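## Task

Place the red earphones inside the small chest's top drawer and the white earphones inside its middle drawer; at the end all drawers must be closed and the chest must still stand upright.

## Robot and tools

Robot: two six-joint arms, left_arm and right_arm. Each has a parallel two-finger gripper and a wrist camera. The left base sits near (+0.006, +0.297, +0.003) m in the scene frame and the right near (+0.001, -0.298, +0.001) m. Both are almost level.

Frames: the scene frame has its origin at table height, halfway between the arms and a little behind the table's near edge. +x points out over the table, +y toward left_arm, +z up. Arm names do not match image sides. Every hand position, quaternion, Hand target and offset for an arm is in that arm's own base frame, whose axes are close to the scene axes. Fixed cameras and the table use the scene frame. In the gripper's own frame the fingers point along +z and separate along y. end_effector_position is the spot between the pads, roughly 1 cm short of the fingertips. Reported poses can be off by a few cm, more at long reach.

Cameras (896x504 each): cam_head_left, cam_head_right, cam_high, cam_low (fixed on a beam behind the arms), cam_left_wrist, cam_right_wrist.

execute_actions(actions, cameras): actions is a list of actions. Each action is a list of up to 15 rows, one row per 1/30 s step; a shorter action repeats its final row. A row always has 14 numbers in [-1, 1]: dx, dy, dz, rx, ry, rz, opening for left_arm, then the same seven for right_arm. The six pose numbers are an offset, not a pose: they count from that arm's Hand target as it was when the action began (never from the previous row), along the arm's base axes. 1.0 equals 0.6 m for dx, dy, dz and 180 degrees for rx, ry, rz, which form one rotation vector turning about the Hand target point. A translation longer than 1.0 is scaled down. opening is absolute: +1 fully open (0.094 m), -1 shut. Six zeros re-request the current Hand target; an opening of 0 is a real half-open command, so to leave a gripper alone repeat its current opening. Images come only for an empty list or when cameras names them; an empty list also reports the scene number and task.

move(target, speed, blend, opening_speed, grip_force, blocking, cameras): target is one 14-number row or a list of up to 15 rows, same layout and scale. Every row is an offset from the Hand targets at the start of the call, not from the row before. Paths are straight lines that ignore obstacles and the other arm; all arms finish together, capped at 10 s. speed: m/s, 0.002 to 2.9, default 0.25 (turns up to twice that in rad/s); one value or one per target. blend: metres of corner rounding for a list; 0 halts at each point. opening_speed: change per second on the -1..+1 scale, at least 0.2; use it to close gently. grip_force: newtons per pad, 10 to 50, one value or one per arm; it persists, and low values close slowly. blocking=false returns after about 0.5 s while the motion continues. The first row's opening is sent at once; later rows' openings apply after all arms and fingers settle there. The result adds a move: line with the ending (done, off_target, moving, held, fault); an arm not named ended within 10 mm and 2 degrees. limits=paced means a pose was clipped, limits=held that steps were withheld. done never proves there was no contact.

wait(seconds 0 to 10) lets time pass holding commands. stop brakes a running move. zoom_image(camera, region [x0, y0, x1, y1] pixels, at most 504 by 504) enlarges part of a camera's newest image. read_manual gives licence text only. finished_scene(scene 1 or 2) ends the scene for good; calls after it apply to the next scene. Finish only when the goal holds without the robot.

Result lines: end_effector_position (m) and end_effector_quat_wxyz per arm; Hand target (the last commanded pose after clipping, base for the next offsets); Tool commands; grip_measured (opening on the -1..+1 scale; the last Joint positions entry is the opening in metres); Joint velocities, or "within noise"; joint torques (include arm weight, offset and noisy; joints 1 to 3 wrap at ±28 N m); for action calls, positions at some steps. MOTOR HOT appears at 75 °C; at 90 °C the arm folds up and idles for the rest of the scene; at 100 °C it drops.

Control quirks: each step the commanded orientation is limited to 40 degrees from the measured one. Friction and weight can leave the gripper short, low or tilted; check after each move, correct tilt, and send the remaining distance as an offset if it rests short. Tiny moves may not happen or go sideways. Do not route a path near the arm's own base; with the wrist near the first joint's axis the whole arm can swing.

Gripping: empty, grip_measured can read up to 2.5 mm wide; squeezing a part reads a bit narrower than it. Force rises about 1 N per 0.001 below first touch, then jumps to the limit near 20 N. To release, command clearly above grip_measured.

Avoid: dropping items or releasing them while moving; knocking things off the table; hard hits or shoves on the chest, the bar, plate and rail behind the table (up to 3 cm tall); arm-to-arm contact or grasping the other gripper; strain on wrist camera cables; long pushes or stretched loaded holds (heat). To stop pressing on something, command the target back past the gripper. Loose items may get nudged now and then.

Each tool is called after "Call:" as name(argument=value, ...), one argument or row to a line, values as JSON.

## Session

Call:
execute_actions(
  actions=[],
)

Call:
zoom_image(
  camera="cam_head_left",
  region=[300, 170, 620, 350],
)

Scene clock: 0.00 s.
left_arm: end_effector_position=(+0.3876, +0.0046, +0.0813) grip_measured=+1.000 end_effector_quat_wxyz=(+0.554, -0.034, +0.832, +0.002) | right_arm: end_effector_position=(+0.3957, -0.0364, +0.0912) grip_measured=+1.000 end_effector_quat_wxyz=(+0.572, +0.053, +0.819, -0.002)
Joint positions: left_arm=[-0.011 1.515 0.36 0.757 -0.052 -0.058 0.094] | right_arm=[-0.108 1.538 0.381 0.803 -0.037 0.047 0.094]
Joint velocities: within noise
Joint torques (N m): no reading
Heat: left arm: 25 °C; right arm: 24 °C.
Hand target: left_arm +0.3915, +0.0051, +0.0911; +0.567, -0.035, +0.823, +0.002 | right_arm +0.3981, -0.0369, +0.0953; +0.576, +0.053, +0.816, -0.003
Tool commands: left_gripper/opening=+1.0 right_gripper/opening=+1.0

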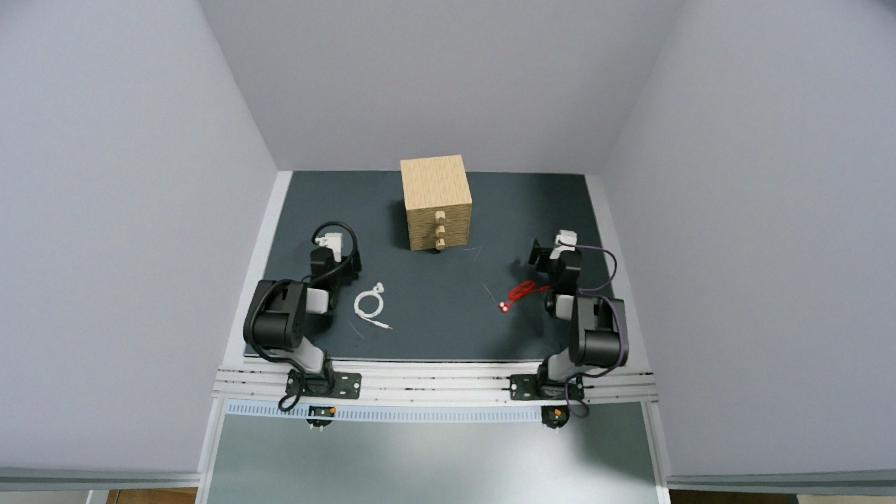

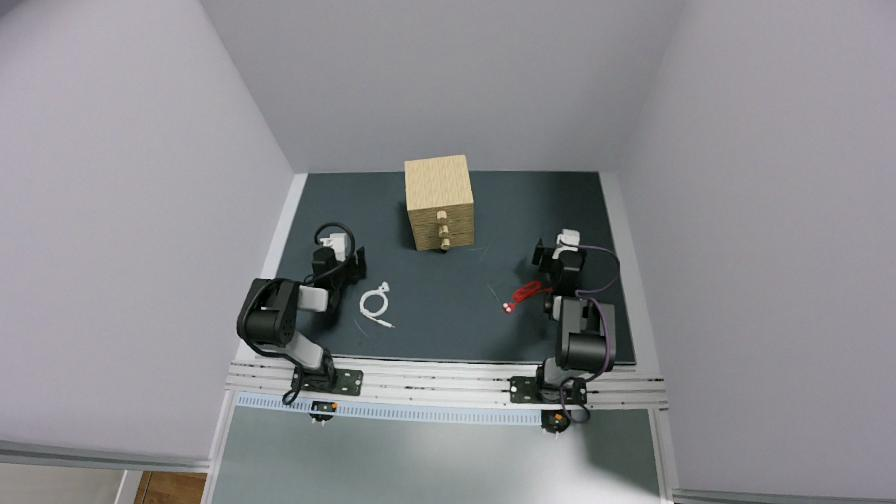

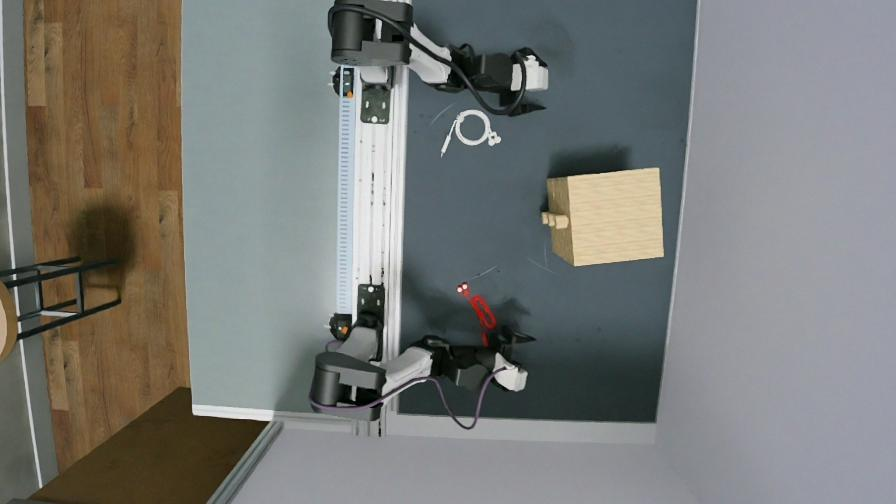

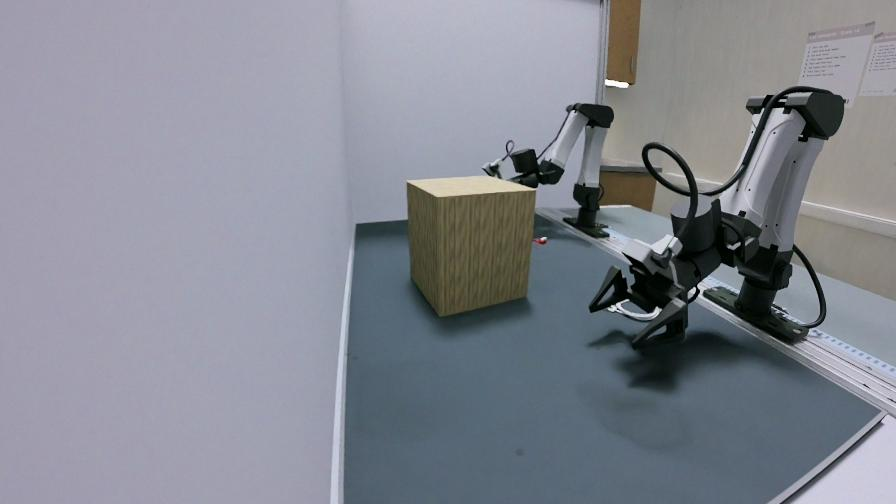

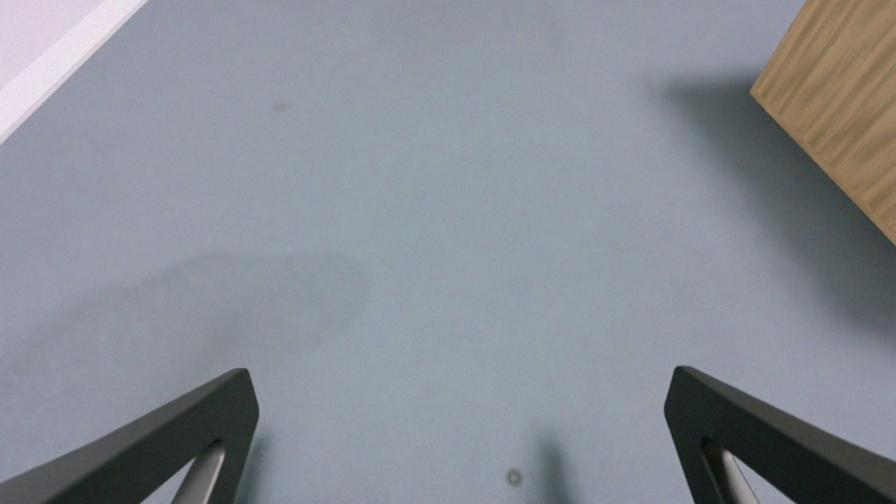

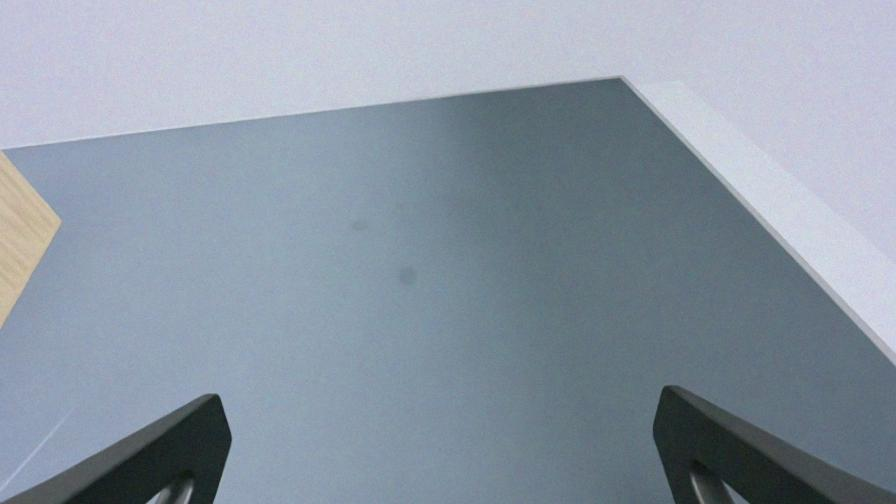

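Scaled by 1.575 from the camera's 896x504 image, which has a finer 1280x720 frame.

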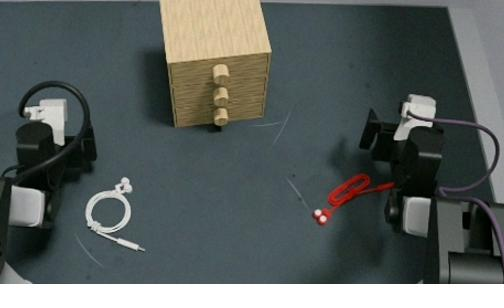

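Call:
move(
  target=[-0.131,-0.532,0.223,0.495,-0.005,-0.118,0.35,-0.297,0.212,0.208,-0.007,0.2245,0.034,1],
  speed=0.35,
  cameras=["cam_head_left","cam_left_wrist","cam_right_wrist"],
)

Scene clock: 4.40 s.
left_arm: end_effector_position=(+0.3132, -0.3072, +0.2159) grip_measured=+0.352 end_effector_quat_wxyz=(+0.423, +0.511, +0.577, +0.476) | right_arm: end_effector_position=(+0.2152, +0.0772, +0.2100) grip_measured=+1.000 end_effector_quat_wxyz=(+0.249, +0.000, +0.968, -0.027)
Joint positions: left_arm=[-1.158 1.716 1.133 -0.001 -1.222 1.011 0.064] | right_arm=[0.58 1.06 1.17 -1.276 0.312 0.516 0.094]
Joint torques (N m): left_arm=[-0.59 -6.26 8.91 1.53 -0.75 0.15] | right_arm=[1.7 -1.29 9.02 1.43 -0.04 0.22]
Heat: left arm: 26 °C; right arm: 25 °C.
Hand target: left_arm +0.3127, -0.3142, +0.2250; +0.426, +0.508, +0.574, +0.481 | right_arm +0.2200, +0.0904, +0.2200; +0.258, +0.000, +0.966, +0.001
Off the commanded pose: left_arm 0.011 m, 1 deg | right_arm 0.017 m, 3 deg.
move: off_target (left_arm, right_arm)
Images, in order (width x height): cam_head_left 896x504, cam_left_wrist 896x504, cam_right_wrist 896x504.

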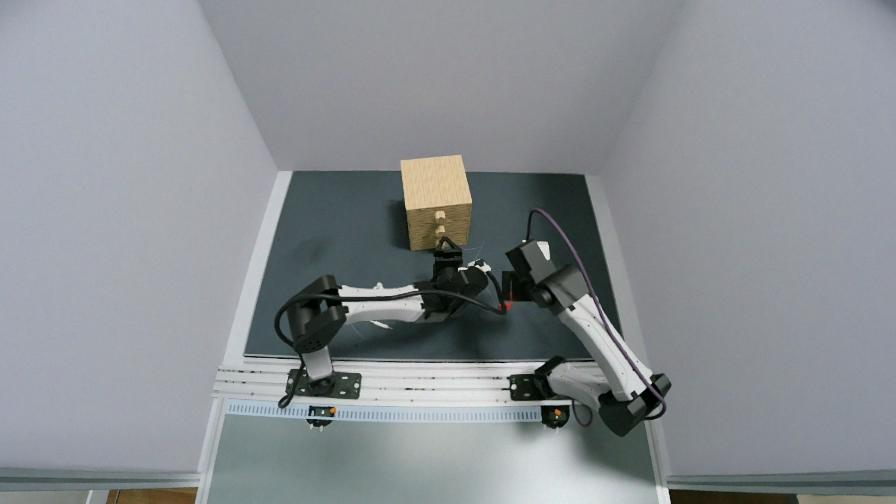

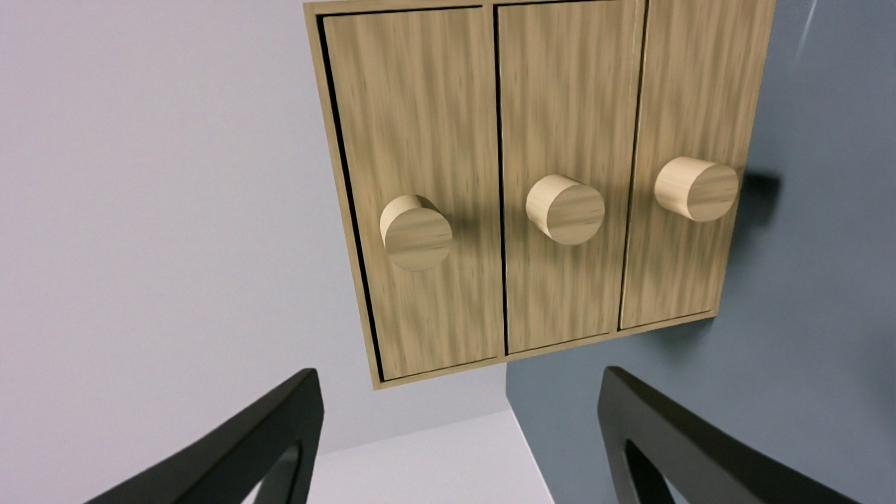

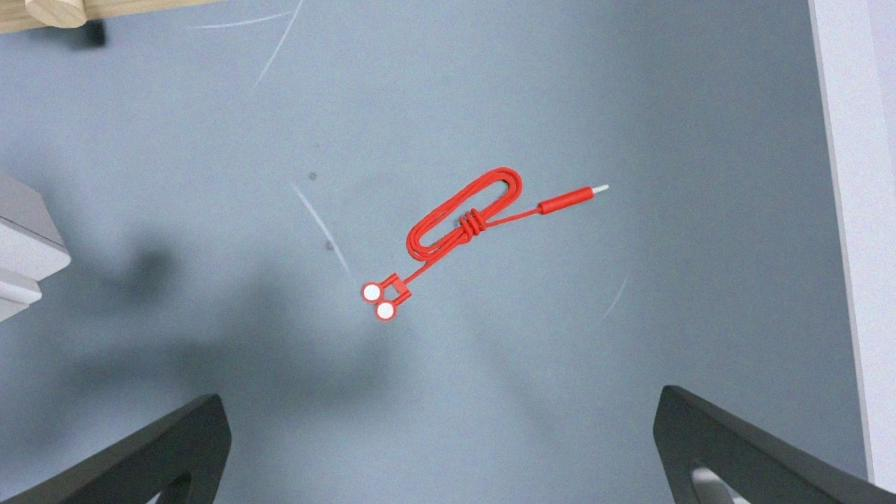

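Call:
move(
  target=[0.195,0.027,-0.005,0,0,0,0.35,0.137,-0.057,-0.233,0.0686,0.133,-0.301,0.3],
  speed=0.2,
  cameras=["cam_left_wrist","cam_right_wrist"],
)

Scene clock: 9.17 s.
left_arm: end_effector_position=(+0.4200, -0.2908, +0.2040) grip_measured=+0.352 end_effector_quat_wxyz=(+0.398, +0.524, +0.572, +0.490) | right_arm: end_effector_position=(+0.2885, +0.0530, +0.0790) grip_measured=+0.302 end_effector_quat_wxyz=(+0.021, +0.455, +0.890, -0.031)
Joint positions: left_arm=[-0.898 1.887 1.253 0.243 -1.009 1.294 0.064] | right_arm=[0.226 1.675 1.237 -1.14 0.075 1.172 0.061]
Joint torques (N m): left_arm=[1.28 -8.58 9.26 2.24 -0.06 0.03] | right_arm=[-0.18 -5.53 7.99 0.57 0.05 0.2]
Heat: left arm: 27 °C; right arm: 26 °C.
Hand target: left_arm +0.4298, -0.2979, +0.2220; +0.425, +0.508, +0.574, +0.481 | right_arm +0.3021, +0.0561, +0.0803; +0.031, +0.462, +0.886, -0.017
Off the commanded pose: left_arm 0.022 m, 4 deg | right_arm 0.014 m, 2 deg.
move: off_target (left_arm, right_arm)
Images, in order (width x height): cam_left_wrist 896x504, cam_right_wrist 896x504.

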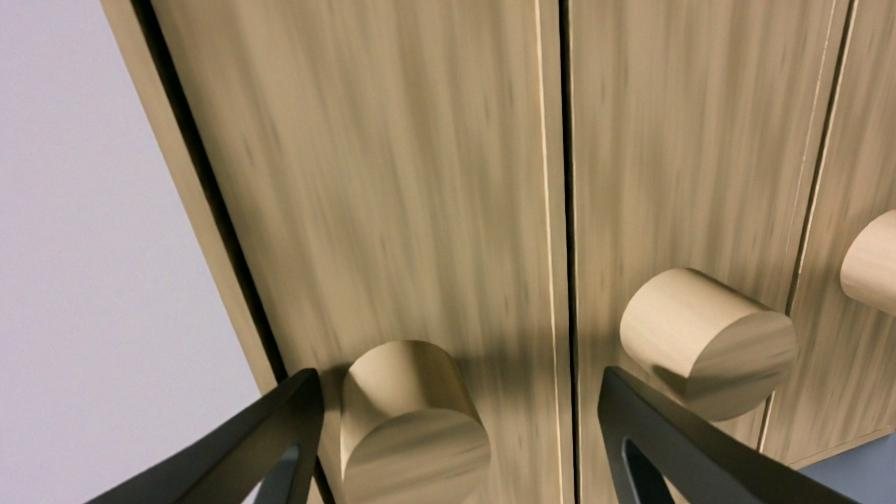

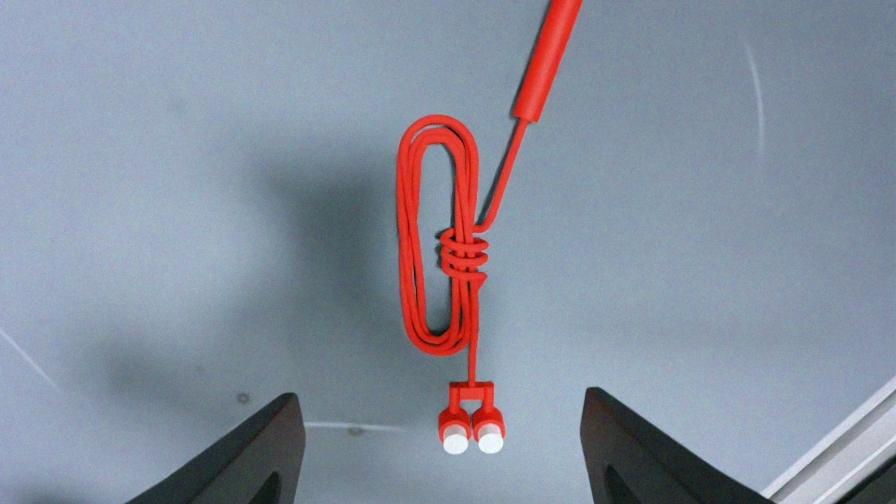

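Call:
move(
  target=[
    [0.025,0.008,0.018,0,0,0,0.35,-0.005,-0.017,-0.143,0,0,0,0.3],
    [0.025,0.008,0.018,0,0,0,-1,-0.005,-0.017,-0.143,0,0,0,-1],
    [-0.145,-0.013,0.018,0,0,0,-1,-0.005,-0.05,0.28,0,0,0,-1],
  ],
  speed=0.14,
  cameras=["cam_left_wrist","cam_right_wrist","cam_head_left"],
)

Scene clock: 14.00 s.
left_arm: end_effector_position=(+0.3488, -0.3125, +0.2141) grip_measured=-0.383 end_effector_quat_wxyz=(+0.408, +0.533, +0.563, +0.483) | right_arm: end_effector_position=(+0.2995, +0.0269, +0.2406) grip_measured=-0.873 end_effector_quat_wxyz=(+0.108, +0.458, +0.882, +0.031)
Joint positions: left_arm=[-1.075 1.781 1.19 0.089 -1.138 1.165 0.029] | right_arm=[0.131 1.566 1.755 -1.547 0.072 1.081 0.006]
Joint torques (N m): left_arm=[-0.4 -12.19 5.33 1.74 -0.77 -0.31] | right_arm=[-0.29 -6.74 7.04 0.73 0.07 -0.05]
Heat: left arm: 28 °C; right arm: 26 °C.
Hand target: left_arm +0.3428, -0.3058, +0.2328; +0.426, +0.508, +0.574, +0.481 | right_arm +0.2991, +0.0261, +0.2482; +0.031, +0.463, +0.886, -0.017
Off the commanded pose: left_arm 0.021 m, 4 deg | right_arm 0.008 m, 10 deg.
joint sent to its limit (right arm) — joint 4 (wrist pitch), lower limit. The joint targets are off in orientation, not in position.
move: off_target (left_arm, right_arm); target 2's new opening was sent with left_arm's hand 0.033 m and 5 deg from that target
Images, in order (width x height): cam_head_left 896x504, cam_left_wrist 896x504, cam_right_wrist 896x504.

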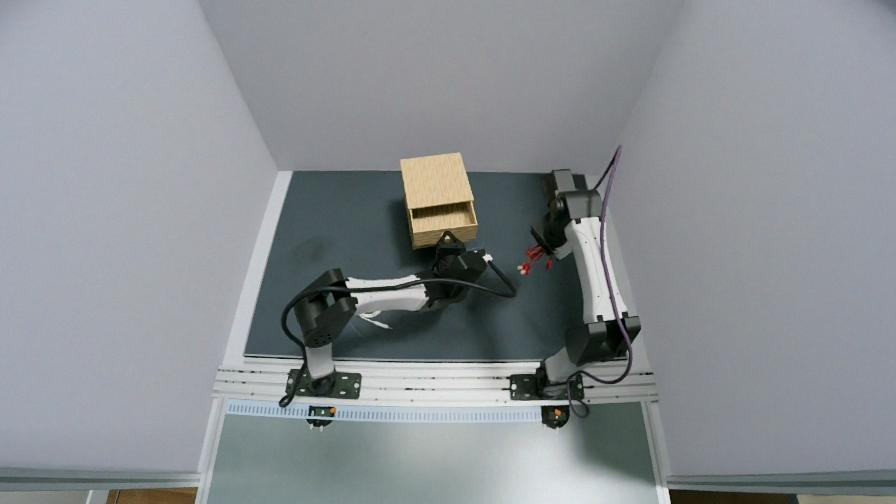

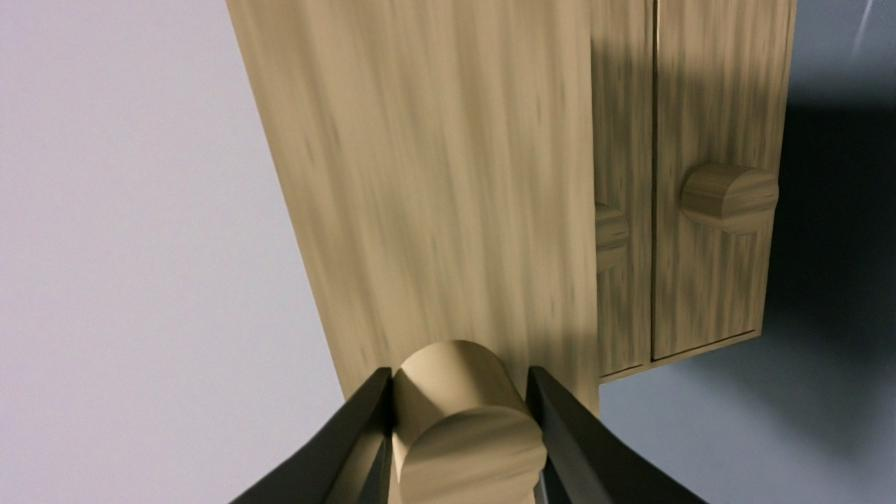

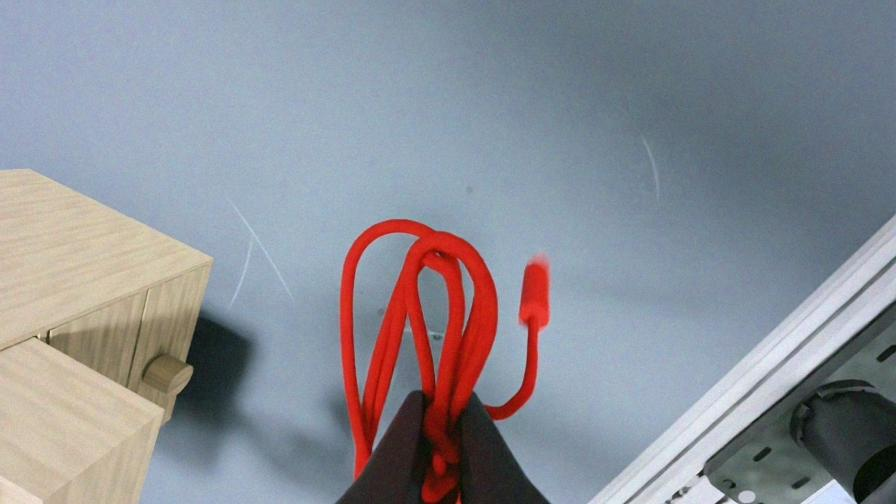

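Call:
move(
  target=[
    [0,0,0,0,0,0,0.35,0,0,0.05,0,0,0,-1],
    [-0.12,-0.015,0,0,0,0,0.35,0,0,0.1,0,0,0.2,-1],
    [-0.205,0.343,-0.038,-0.428,0.189,0.263,0.35,0.002,0.05,0.103,0.015,-0.04,0.45,-1],
    [-0.205,0.343,-0.038,-0.428,0.189,0.263,0.35,0.002,0.207,0.103,0.030,-0.077,0.842,-1],
  ],
  speed=0.4,
  blend=[0,0.02,0.03,0],
  cameras=["cam_left_wrist","cam_right_wrist","cam_head_left"],
)

Scene clock: 21.30 s.
left_arm: end_effector_position=(+0.2214, -0.1029, +0.2114) grip_measured=+0.348 end_effector_quat_wxyz=(+0.259, +0.000, +0.966, +0.001) | right_arm: end_effector_position=(+0.2974, +0.1466, +0.3083) grip_measured=-0.873 end_effector_quat_wxyz=(-0.245, +0.707, -0.663, -0.022)
Joint positions: left_arm=[-0.654 1.097 1.184 -1.228 -0.31 -0.585 0.063] | right_arm=[0.319 1.597 2 -1.55 -0.268 -1.258 0.006]
Joint torques (N m): left_arm=[1.07 -3.12 4.57 1.15 -0.27 0.09] | right_arm=[0.73 -4.29 7.17 1.18 -0.19 0]
Heat: left arm: 28 °C; right arm: 27 °C.
Hand target: left_arm +0.2198, -0.0999, +0.2101; +0.259, +0.001, +0.966, +0.001 | right_arm +0.3003, +0.1504, +0.3100; -0.086, +0.743, -0.657, -0.097
Off the commanded pose: left_arm 0.004 m, 0 deg | right_arm 0.005 m, 21 deg.
joint sent to its limit (right arm) — joint 4 (wrist pitch), lower limit. The joint targets are off in orientation, not in position.
move: off_target (right_arm)
Images, in order (width x height): cam_head_left 896x504, cam_left_wrist 896x504, cam_right_wrist 896x504.

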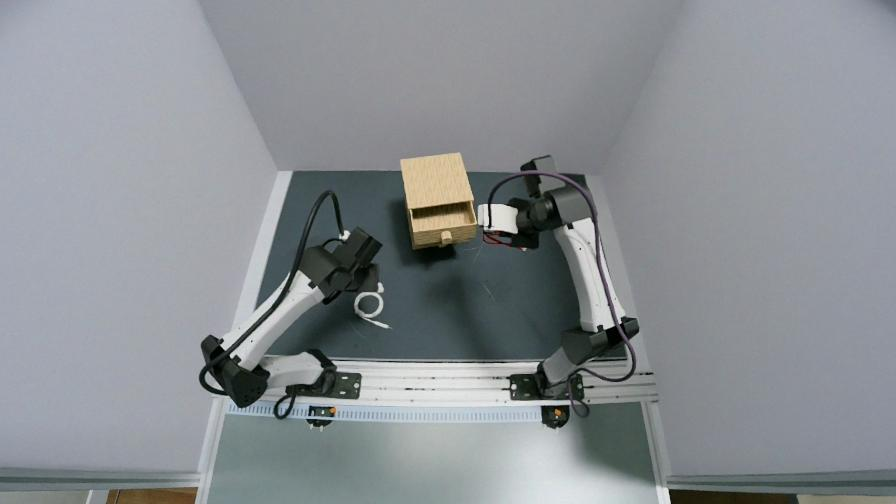

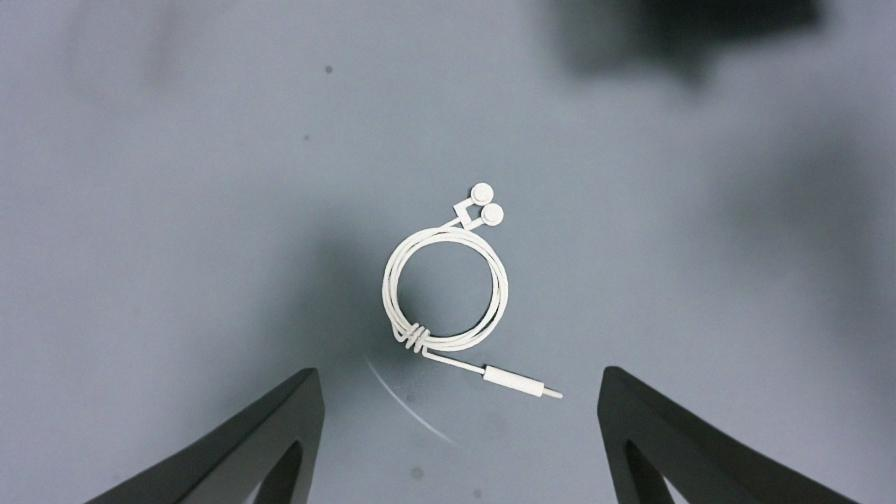

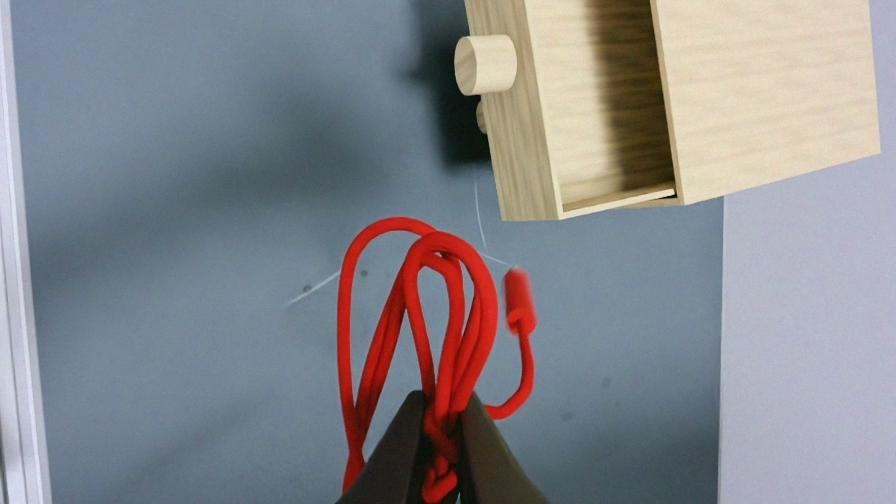

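Call:
move(
  target=[0.07,0.057,-0.208,0,0.118,0,-0.1,0.197,0.218,0.0,0,0,0,-1],
  speed=0.25,
  cameras=["cam_left_wrist","cam_right_wrist","cam_head_left"],
)

Scene clock: 24.27 s.
left_arm: end_effector_position=(+0.2599, -0.0659, +0.0861) grip_measured=-0.098 end_effector_quat_wxyz=(+0.071, -0.001, +0.997, +0.005) | right_arm: end_effector_position=(+0.4117, +0.2768, +0.3097) grip_measured=-0.873 end_effector_quat_wxyz=(-0.325, +0.692, -0.644, -0.040)
Joint positions: left_arm=[-0.28 1.443 1.029 -1.022 -0.049 -0.279 0.042] | right_arm=[0.499 2.247 2.845 -1.551 -0.269 -1.058 0.006]
Joint torques (N m): left_arm=[0.98 -4.96 4.71 0.74 -0.05 0.13] | right_arm=[0.08 -9.16 6.42 1.79 -0.2 0.17]
Heat: left arm: 28 °C; right arm: 27 °C.
Hand target: left_arm +0.2617, -0.0657, +0.0852; +0.076, +0.001, +0.997, +0.001 | right_arm +0.4186, +0.2811, +0.3101; -0.086, +0.743, -0.657, -0.097
Off the commanded pose: left_arm 0.002 m, 1 deg | right_arm 0.008 m, 29 deg.
elbow stopped short (right arm): the move would have taken joint 3 (elbow) straighter than the controller allows.
move: off_target (right_arm)
Images, in order (width x height): cam_head_left 896x504, cam_left_wrist 896x504, cam_right_wrist 896x504.

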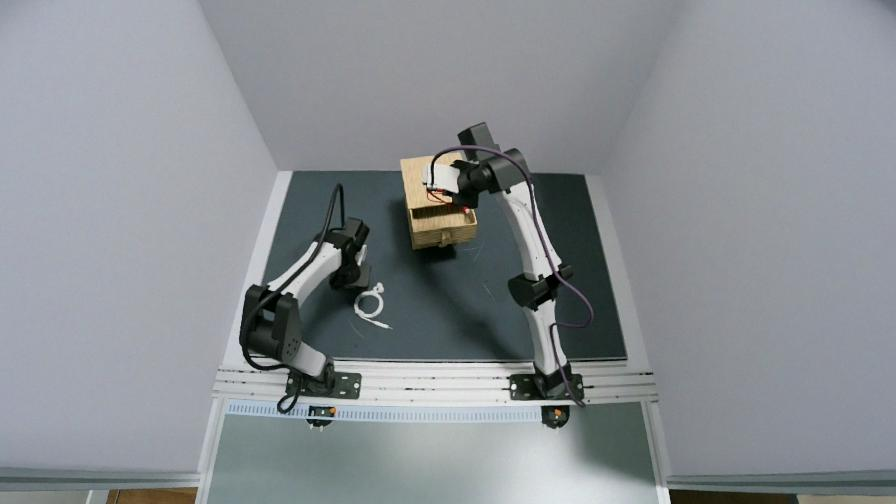

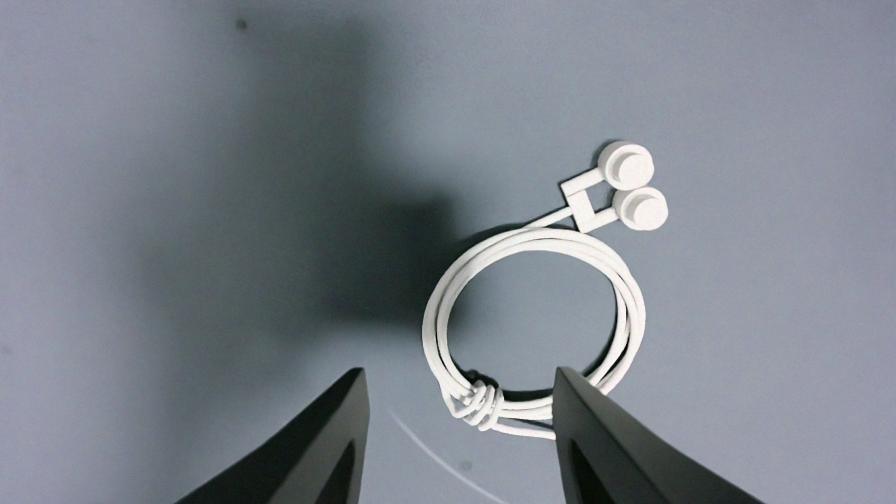

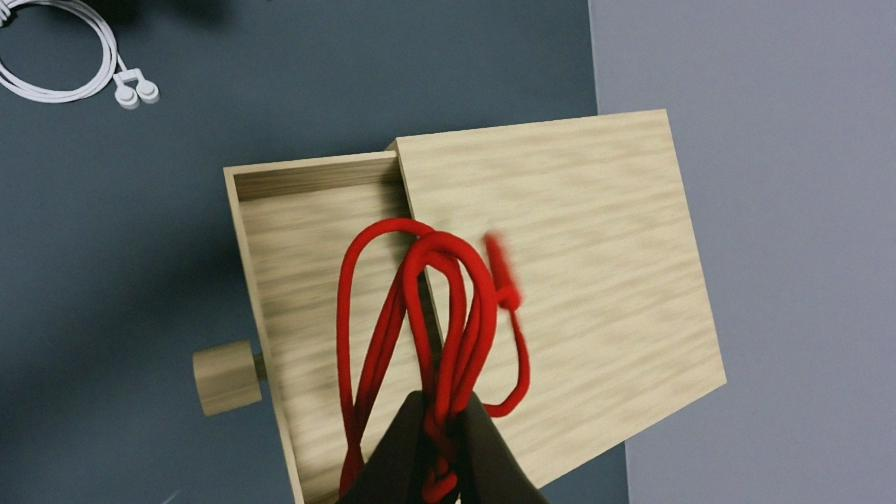

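Call:
move(
  target=[
    [-0.01,0.015,-0.113,0,0,0,-0.1,-0.017,-0.003,-0.06,0,0,0,-1],
    [-0.01,0.015,-0.113,0,0,0,-1,-0.017,-0.003,-0.06,0,0,0,-1],
    [-0.01,0.015,0.18,0,0,0,-1,-0.017,-0.003,-0.1,0,0,0,-1],
  ],
  speed=0.15,
  cameras=["cam_left_wrist","cam_right_wrist","cam_head_left"],
)

Call:
zoom_image(
  camera="cam_head_left",
  region=[380, 130, 520, 270],
)

Scene clock: 30.43 s.
left_arm: end_effector_position=(+0.2530, -0.0576, +0.1848) grip_measured=-0.944 end_effector_quat_wxyz=(+0.068, +0.000, +0.998, +0.004) | right_arm: end_effector_position=(+0.4057, +0.2778, +0.2668) grip_measured=-0.873 end_effector_quat_wxyz=(-0.262, +0.708, -0.653, -0.059)
Joint positions: left_arm=[-0.252 1.423 1.406 -1.424 -0.042 -0.249 0.003] | right_arm=[0.506 2.247 2.705 -1.551 -0.269 -1.08 0.006]
Joint torques (N m): left_arm=[1.17 -4.37 7.83 0.33 -0.06 0.11] | right_arm=[0.49 -8.96 3.78 1.31 -0.07 0.01]
Heat: left arm: 29 °C; right arm: 27 °C.
Hand target: left_arm +0.2557, -0.0567, +0.1932; +0.076, +0.001, +0.997, +0.001 | right_arm +0.4084, +0.2793, +0.2500; -0.086, +0.743, -0.657, -0.097
Off the commanded pose: left_arm 0.009 m, 1 deg | right_arm 0.017 m, 21 deg.
elbow stopped short (right arm): the move would have taken joint 3 (elbow) straighter than the controller allows.
joint sent to its limit (right arm) — joint 4 (wrist pitch), lower limit. The joint targets are off in orientation, not in position.
move: off_target (right_arm)
Images, in order (width x height): cam_head_left 896x504, cam_left_wrist 896x504, cam_right_wrist 896x504.

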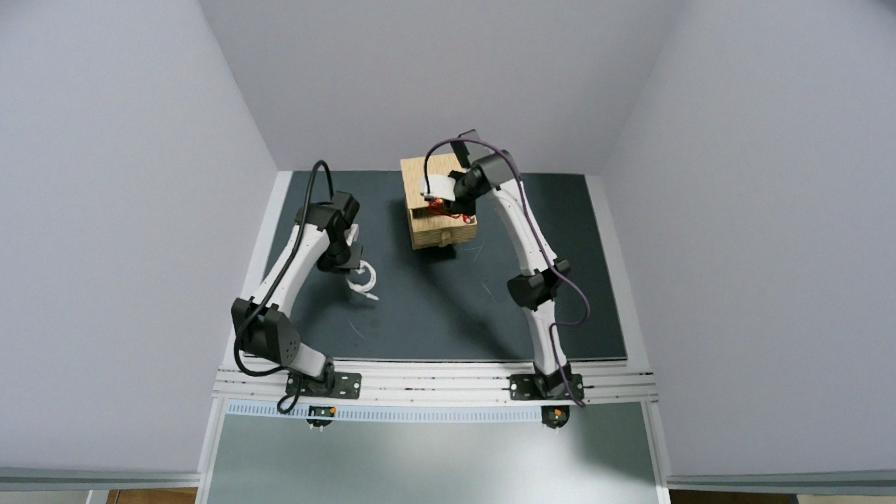

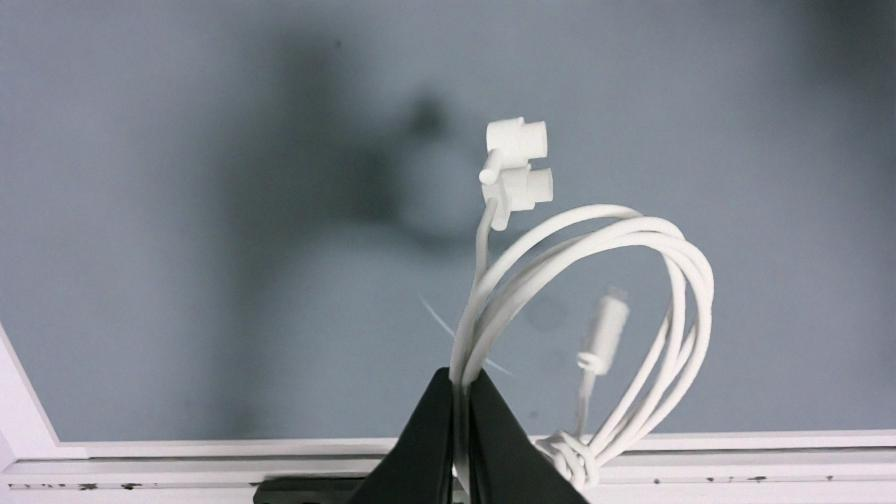

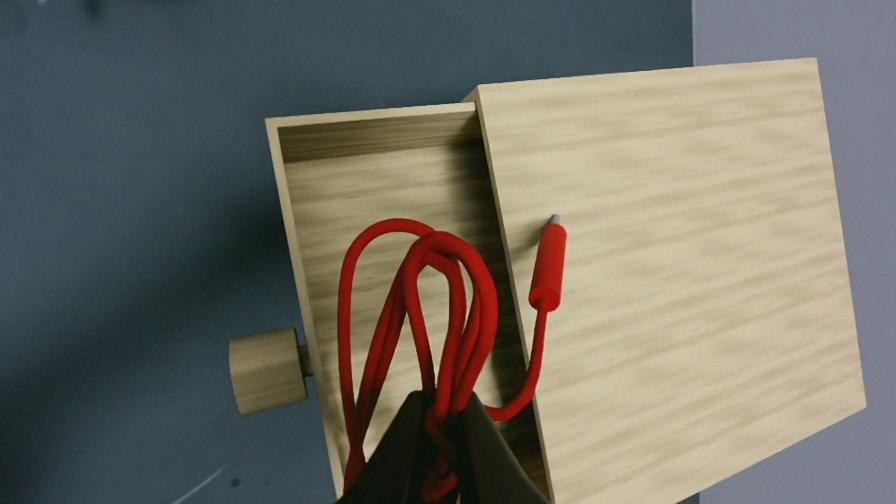

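Scaled by 3.600 from the camera's 896x504 image, which has a finer 1280x720 frame.

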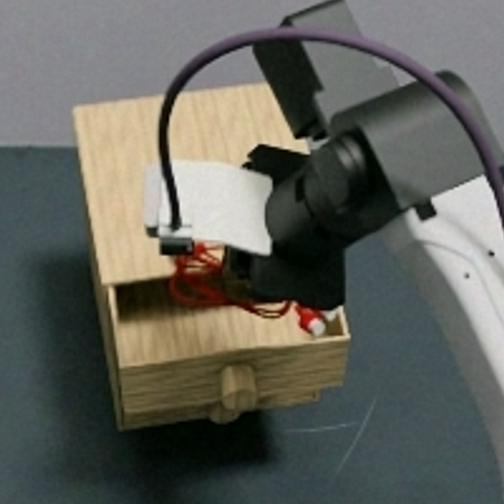

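Call:
move(
  target=[
    [0,0,0.06,0,0,0,-1,0.02,0.003,0.02,0,0,0.13,-1],
    [0,0,0.06,0,0,0,-1,0.02,0.003,-0.065,0,0,0.13,-1],
  ],
  speed=0.15,
  cameras=["cam_right_wrist","cam_head_left"],
)

Call:
zoom_image(
  camera="cam_head_left",
  region=[380, 130, 520, 270],
)

Scene clock: 35.17 s.
left_arm: end_effector_position=(+0.2542, -0.0579, +0.2179) grip_measured=-0.944 end_effector_quat_wxyz=(+0.071, +0.001, +0.997, +0.004) | right_arm: end_effector_position=(+0.4167, +0.2828, +0.2291) grip_measured=-0.873 end_effector_quat_wxyz=(-0.243, +0.830, -0.501, -0.036)
Joint positions: left_arm=[-0.252 1.458 1.573 -1.549 -0.042 -0.248 0.003] | right_arm=[0.492 2.334 2.712 -1.551 -0.306 -1.502 0.006]
Joint torques (N m): left_arm=[1.16 -5.14 7.94 0.39 -0.06 0.11] | right_arm=[0.1 -9.54 4.01 1.12 -0.02 0.02]
Heat: left arm: 29 °C; right arm: 27 °C.
Hand target: left_arm +0.2557, -0.0567, +0.2293; +0.076, +0.001, +0.997, +0.001 | right_arm +0.4204, +0.2811, +0.2111; -0.065, +0.861, -0.493, -0.112
Off the commanded pose: left_arm 0.012 m, 1 deg | right_arm 0.019 m, 23 deg.
joint sent to its limit (left arm) — joint 4 (wrist pitch), lower limit. The joint targets still meet the commanded pose.
joint sent to its limit (right arm) — joint 4 (wrist pitch), lower limit. The joint targets are off in orientation, not in position.
move: off_target (left_arm, right_arm)
Images, in order (width x height): cam_head_left 896x504, cam_right_wrist 896x504.

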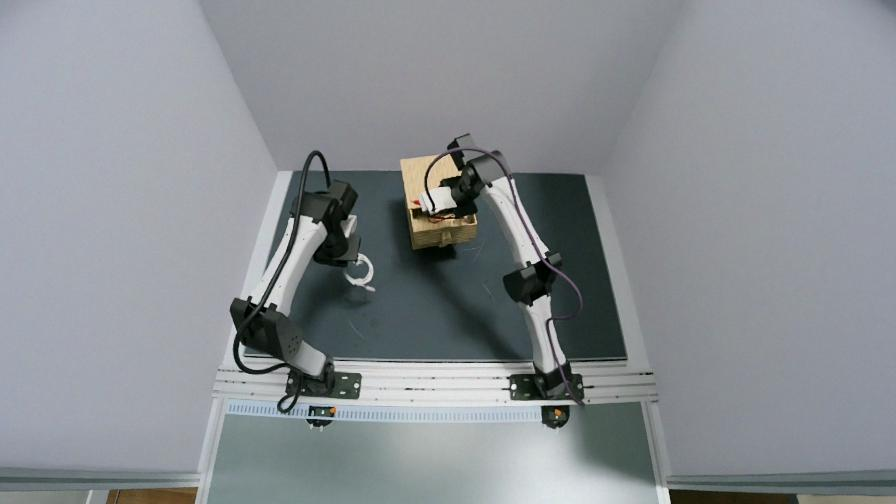

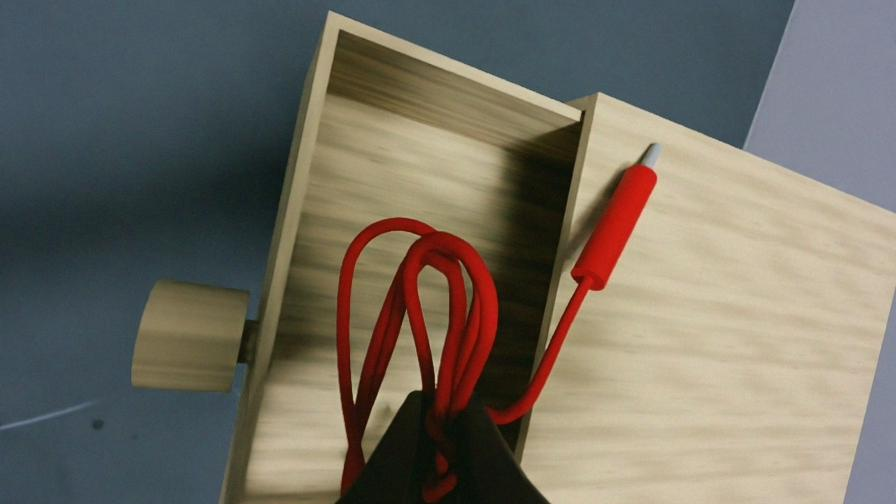

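Scaled by 3.600 from the camera's 896x504 image, which has a finer 1280x720 frame.

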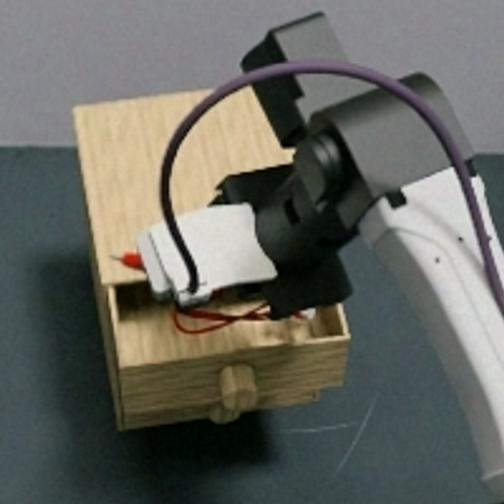

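Call:
move(
  target=[
    [0,0,0,0,0,0,-1,0,0,0.14,0,0,0,-1],
    [0,0,0,0,0,0,-1,0.02,-0.014,0.14,0,0,0.167,-1],
    [0,0,0,0,0,0,-1,0.02,-0.014,0.04,0,0,0.167,-1],
  ],
  speed=0.18,
  cameras=["cam_right_wrist","cam_head_left"],
)

Call:
zoom_image(
  camera="cam_head_left",
  region=[380, 130, 520, 270],
)

Scene clock: 42.40 s.
left_arm: end_effector_position=(+0.2542, -0.0579, +0.2179) grip_measured=-0.944 end_effector_quat_wxyz=(+0.071, +0.001, +0.997, +0.004) | right_arm: end_effector_position=(+0.4293, +0.2727, +0.2519) grip_measured=-0.873 end_effector_quat_wxyz=(-0.266, +0.921, -0.279, +0.061)
Joint positions: left_arm=[-0.252 1.458 1.573 -1.549 -0.042 -0.248 0.003] | right_arm=[0.467 2.334 2.79 -1.551 -0.294 -2.014 0.006]
Joint torques (N m): left_arm=[1.17 -5.12 7.95 0.39 -0.06 0.11] | right_arm=[0.53 -9.65 3.73 1.24 0.04 0.03]
Heat: left arm: 30 °C; right arm: 31 °C.
Hand target: left_arm +0.2557, -0.0567, +0.2293; +0.076, +0.001, +0.997, +0.001 | right_arm +0.4323, +0.2728, +0.2350; -0.033, +0.959, -0.252, -0.125
Off the commanded pose: left_arm 0.012 m, 1 deg | right_arm 0.017 m, 35 deg.
elbow stopped short (right arm): the move would have taken joint 3 (elbow) straighter than the controller allows.
joint sent to its limit (left arm) — joint 4 (wrist pitch), lower limit. The joint targets still meet the commanded pose.
joint sent to its limit (right arm) — joint 4 (wrist pitch), lower limit. The joint targets are off in orientation, not in position.
move: off_target (left_arm, right_arm)
Images, in order (width x height): cam_head_left 896x504, cam_right_wrist 896x504.

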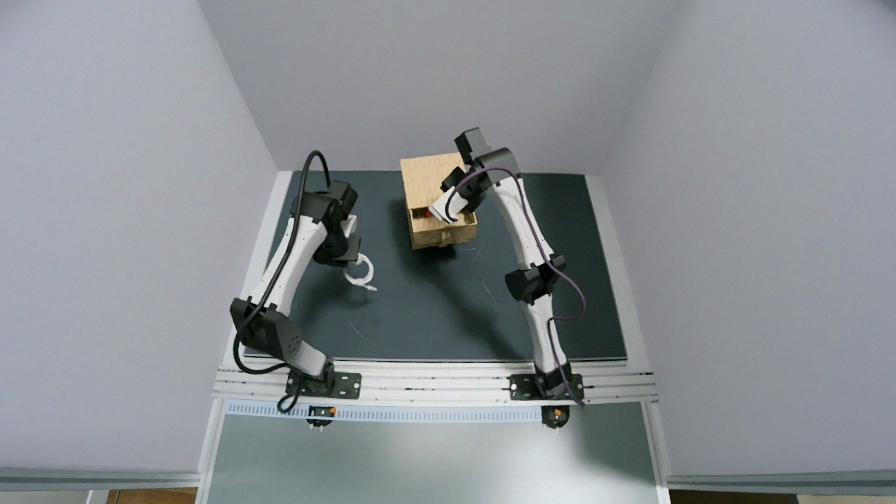

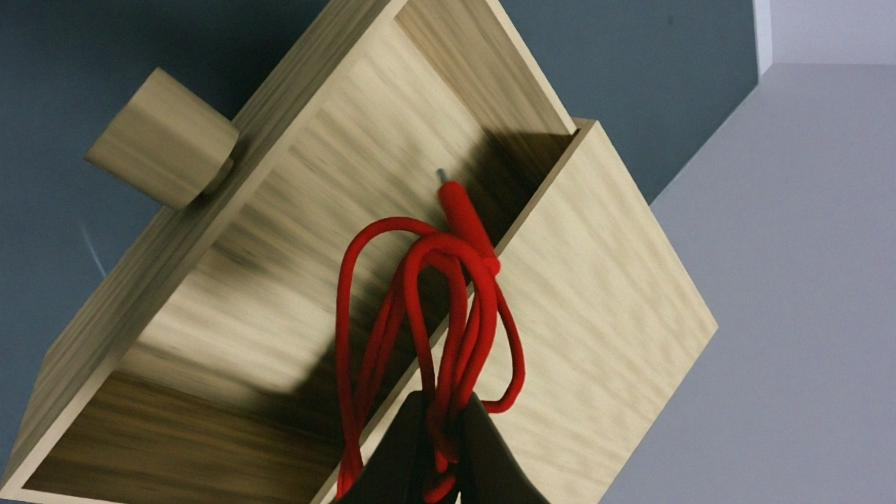

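Scaled by 3.600 from the camera's 896x504 image, which has a finer 1280x720 frame.

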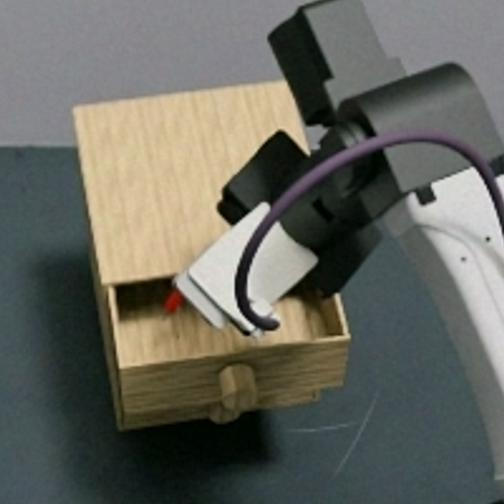

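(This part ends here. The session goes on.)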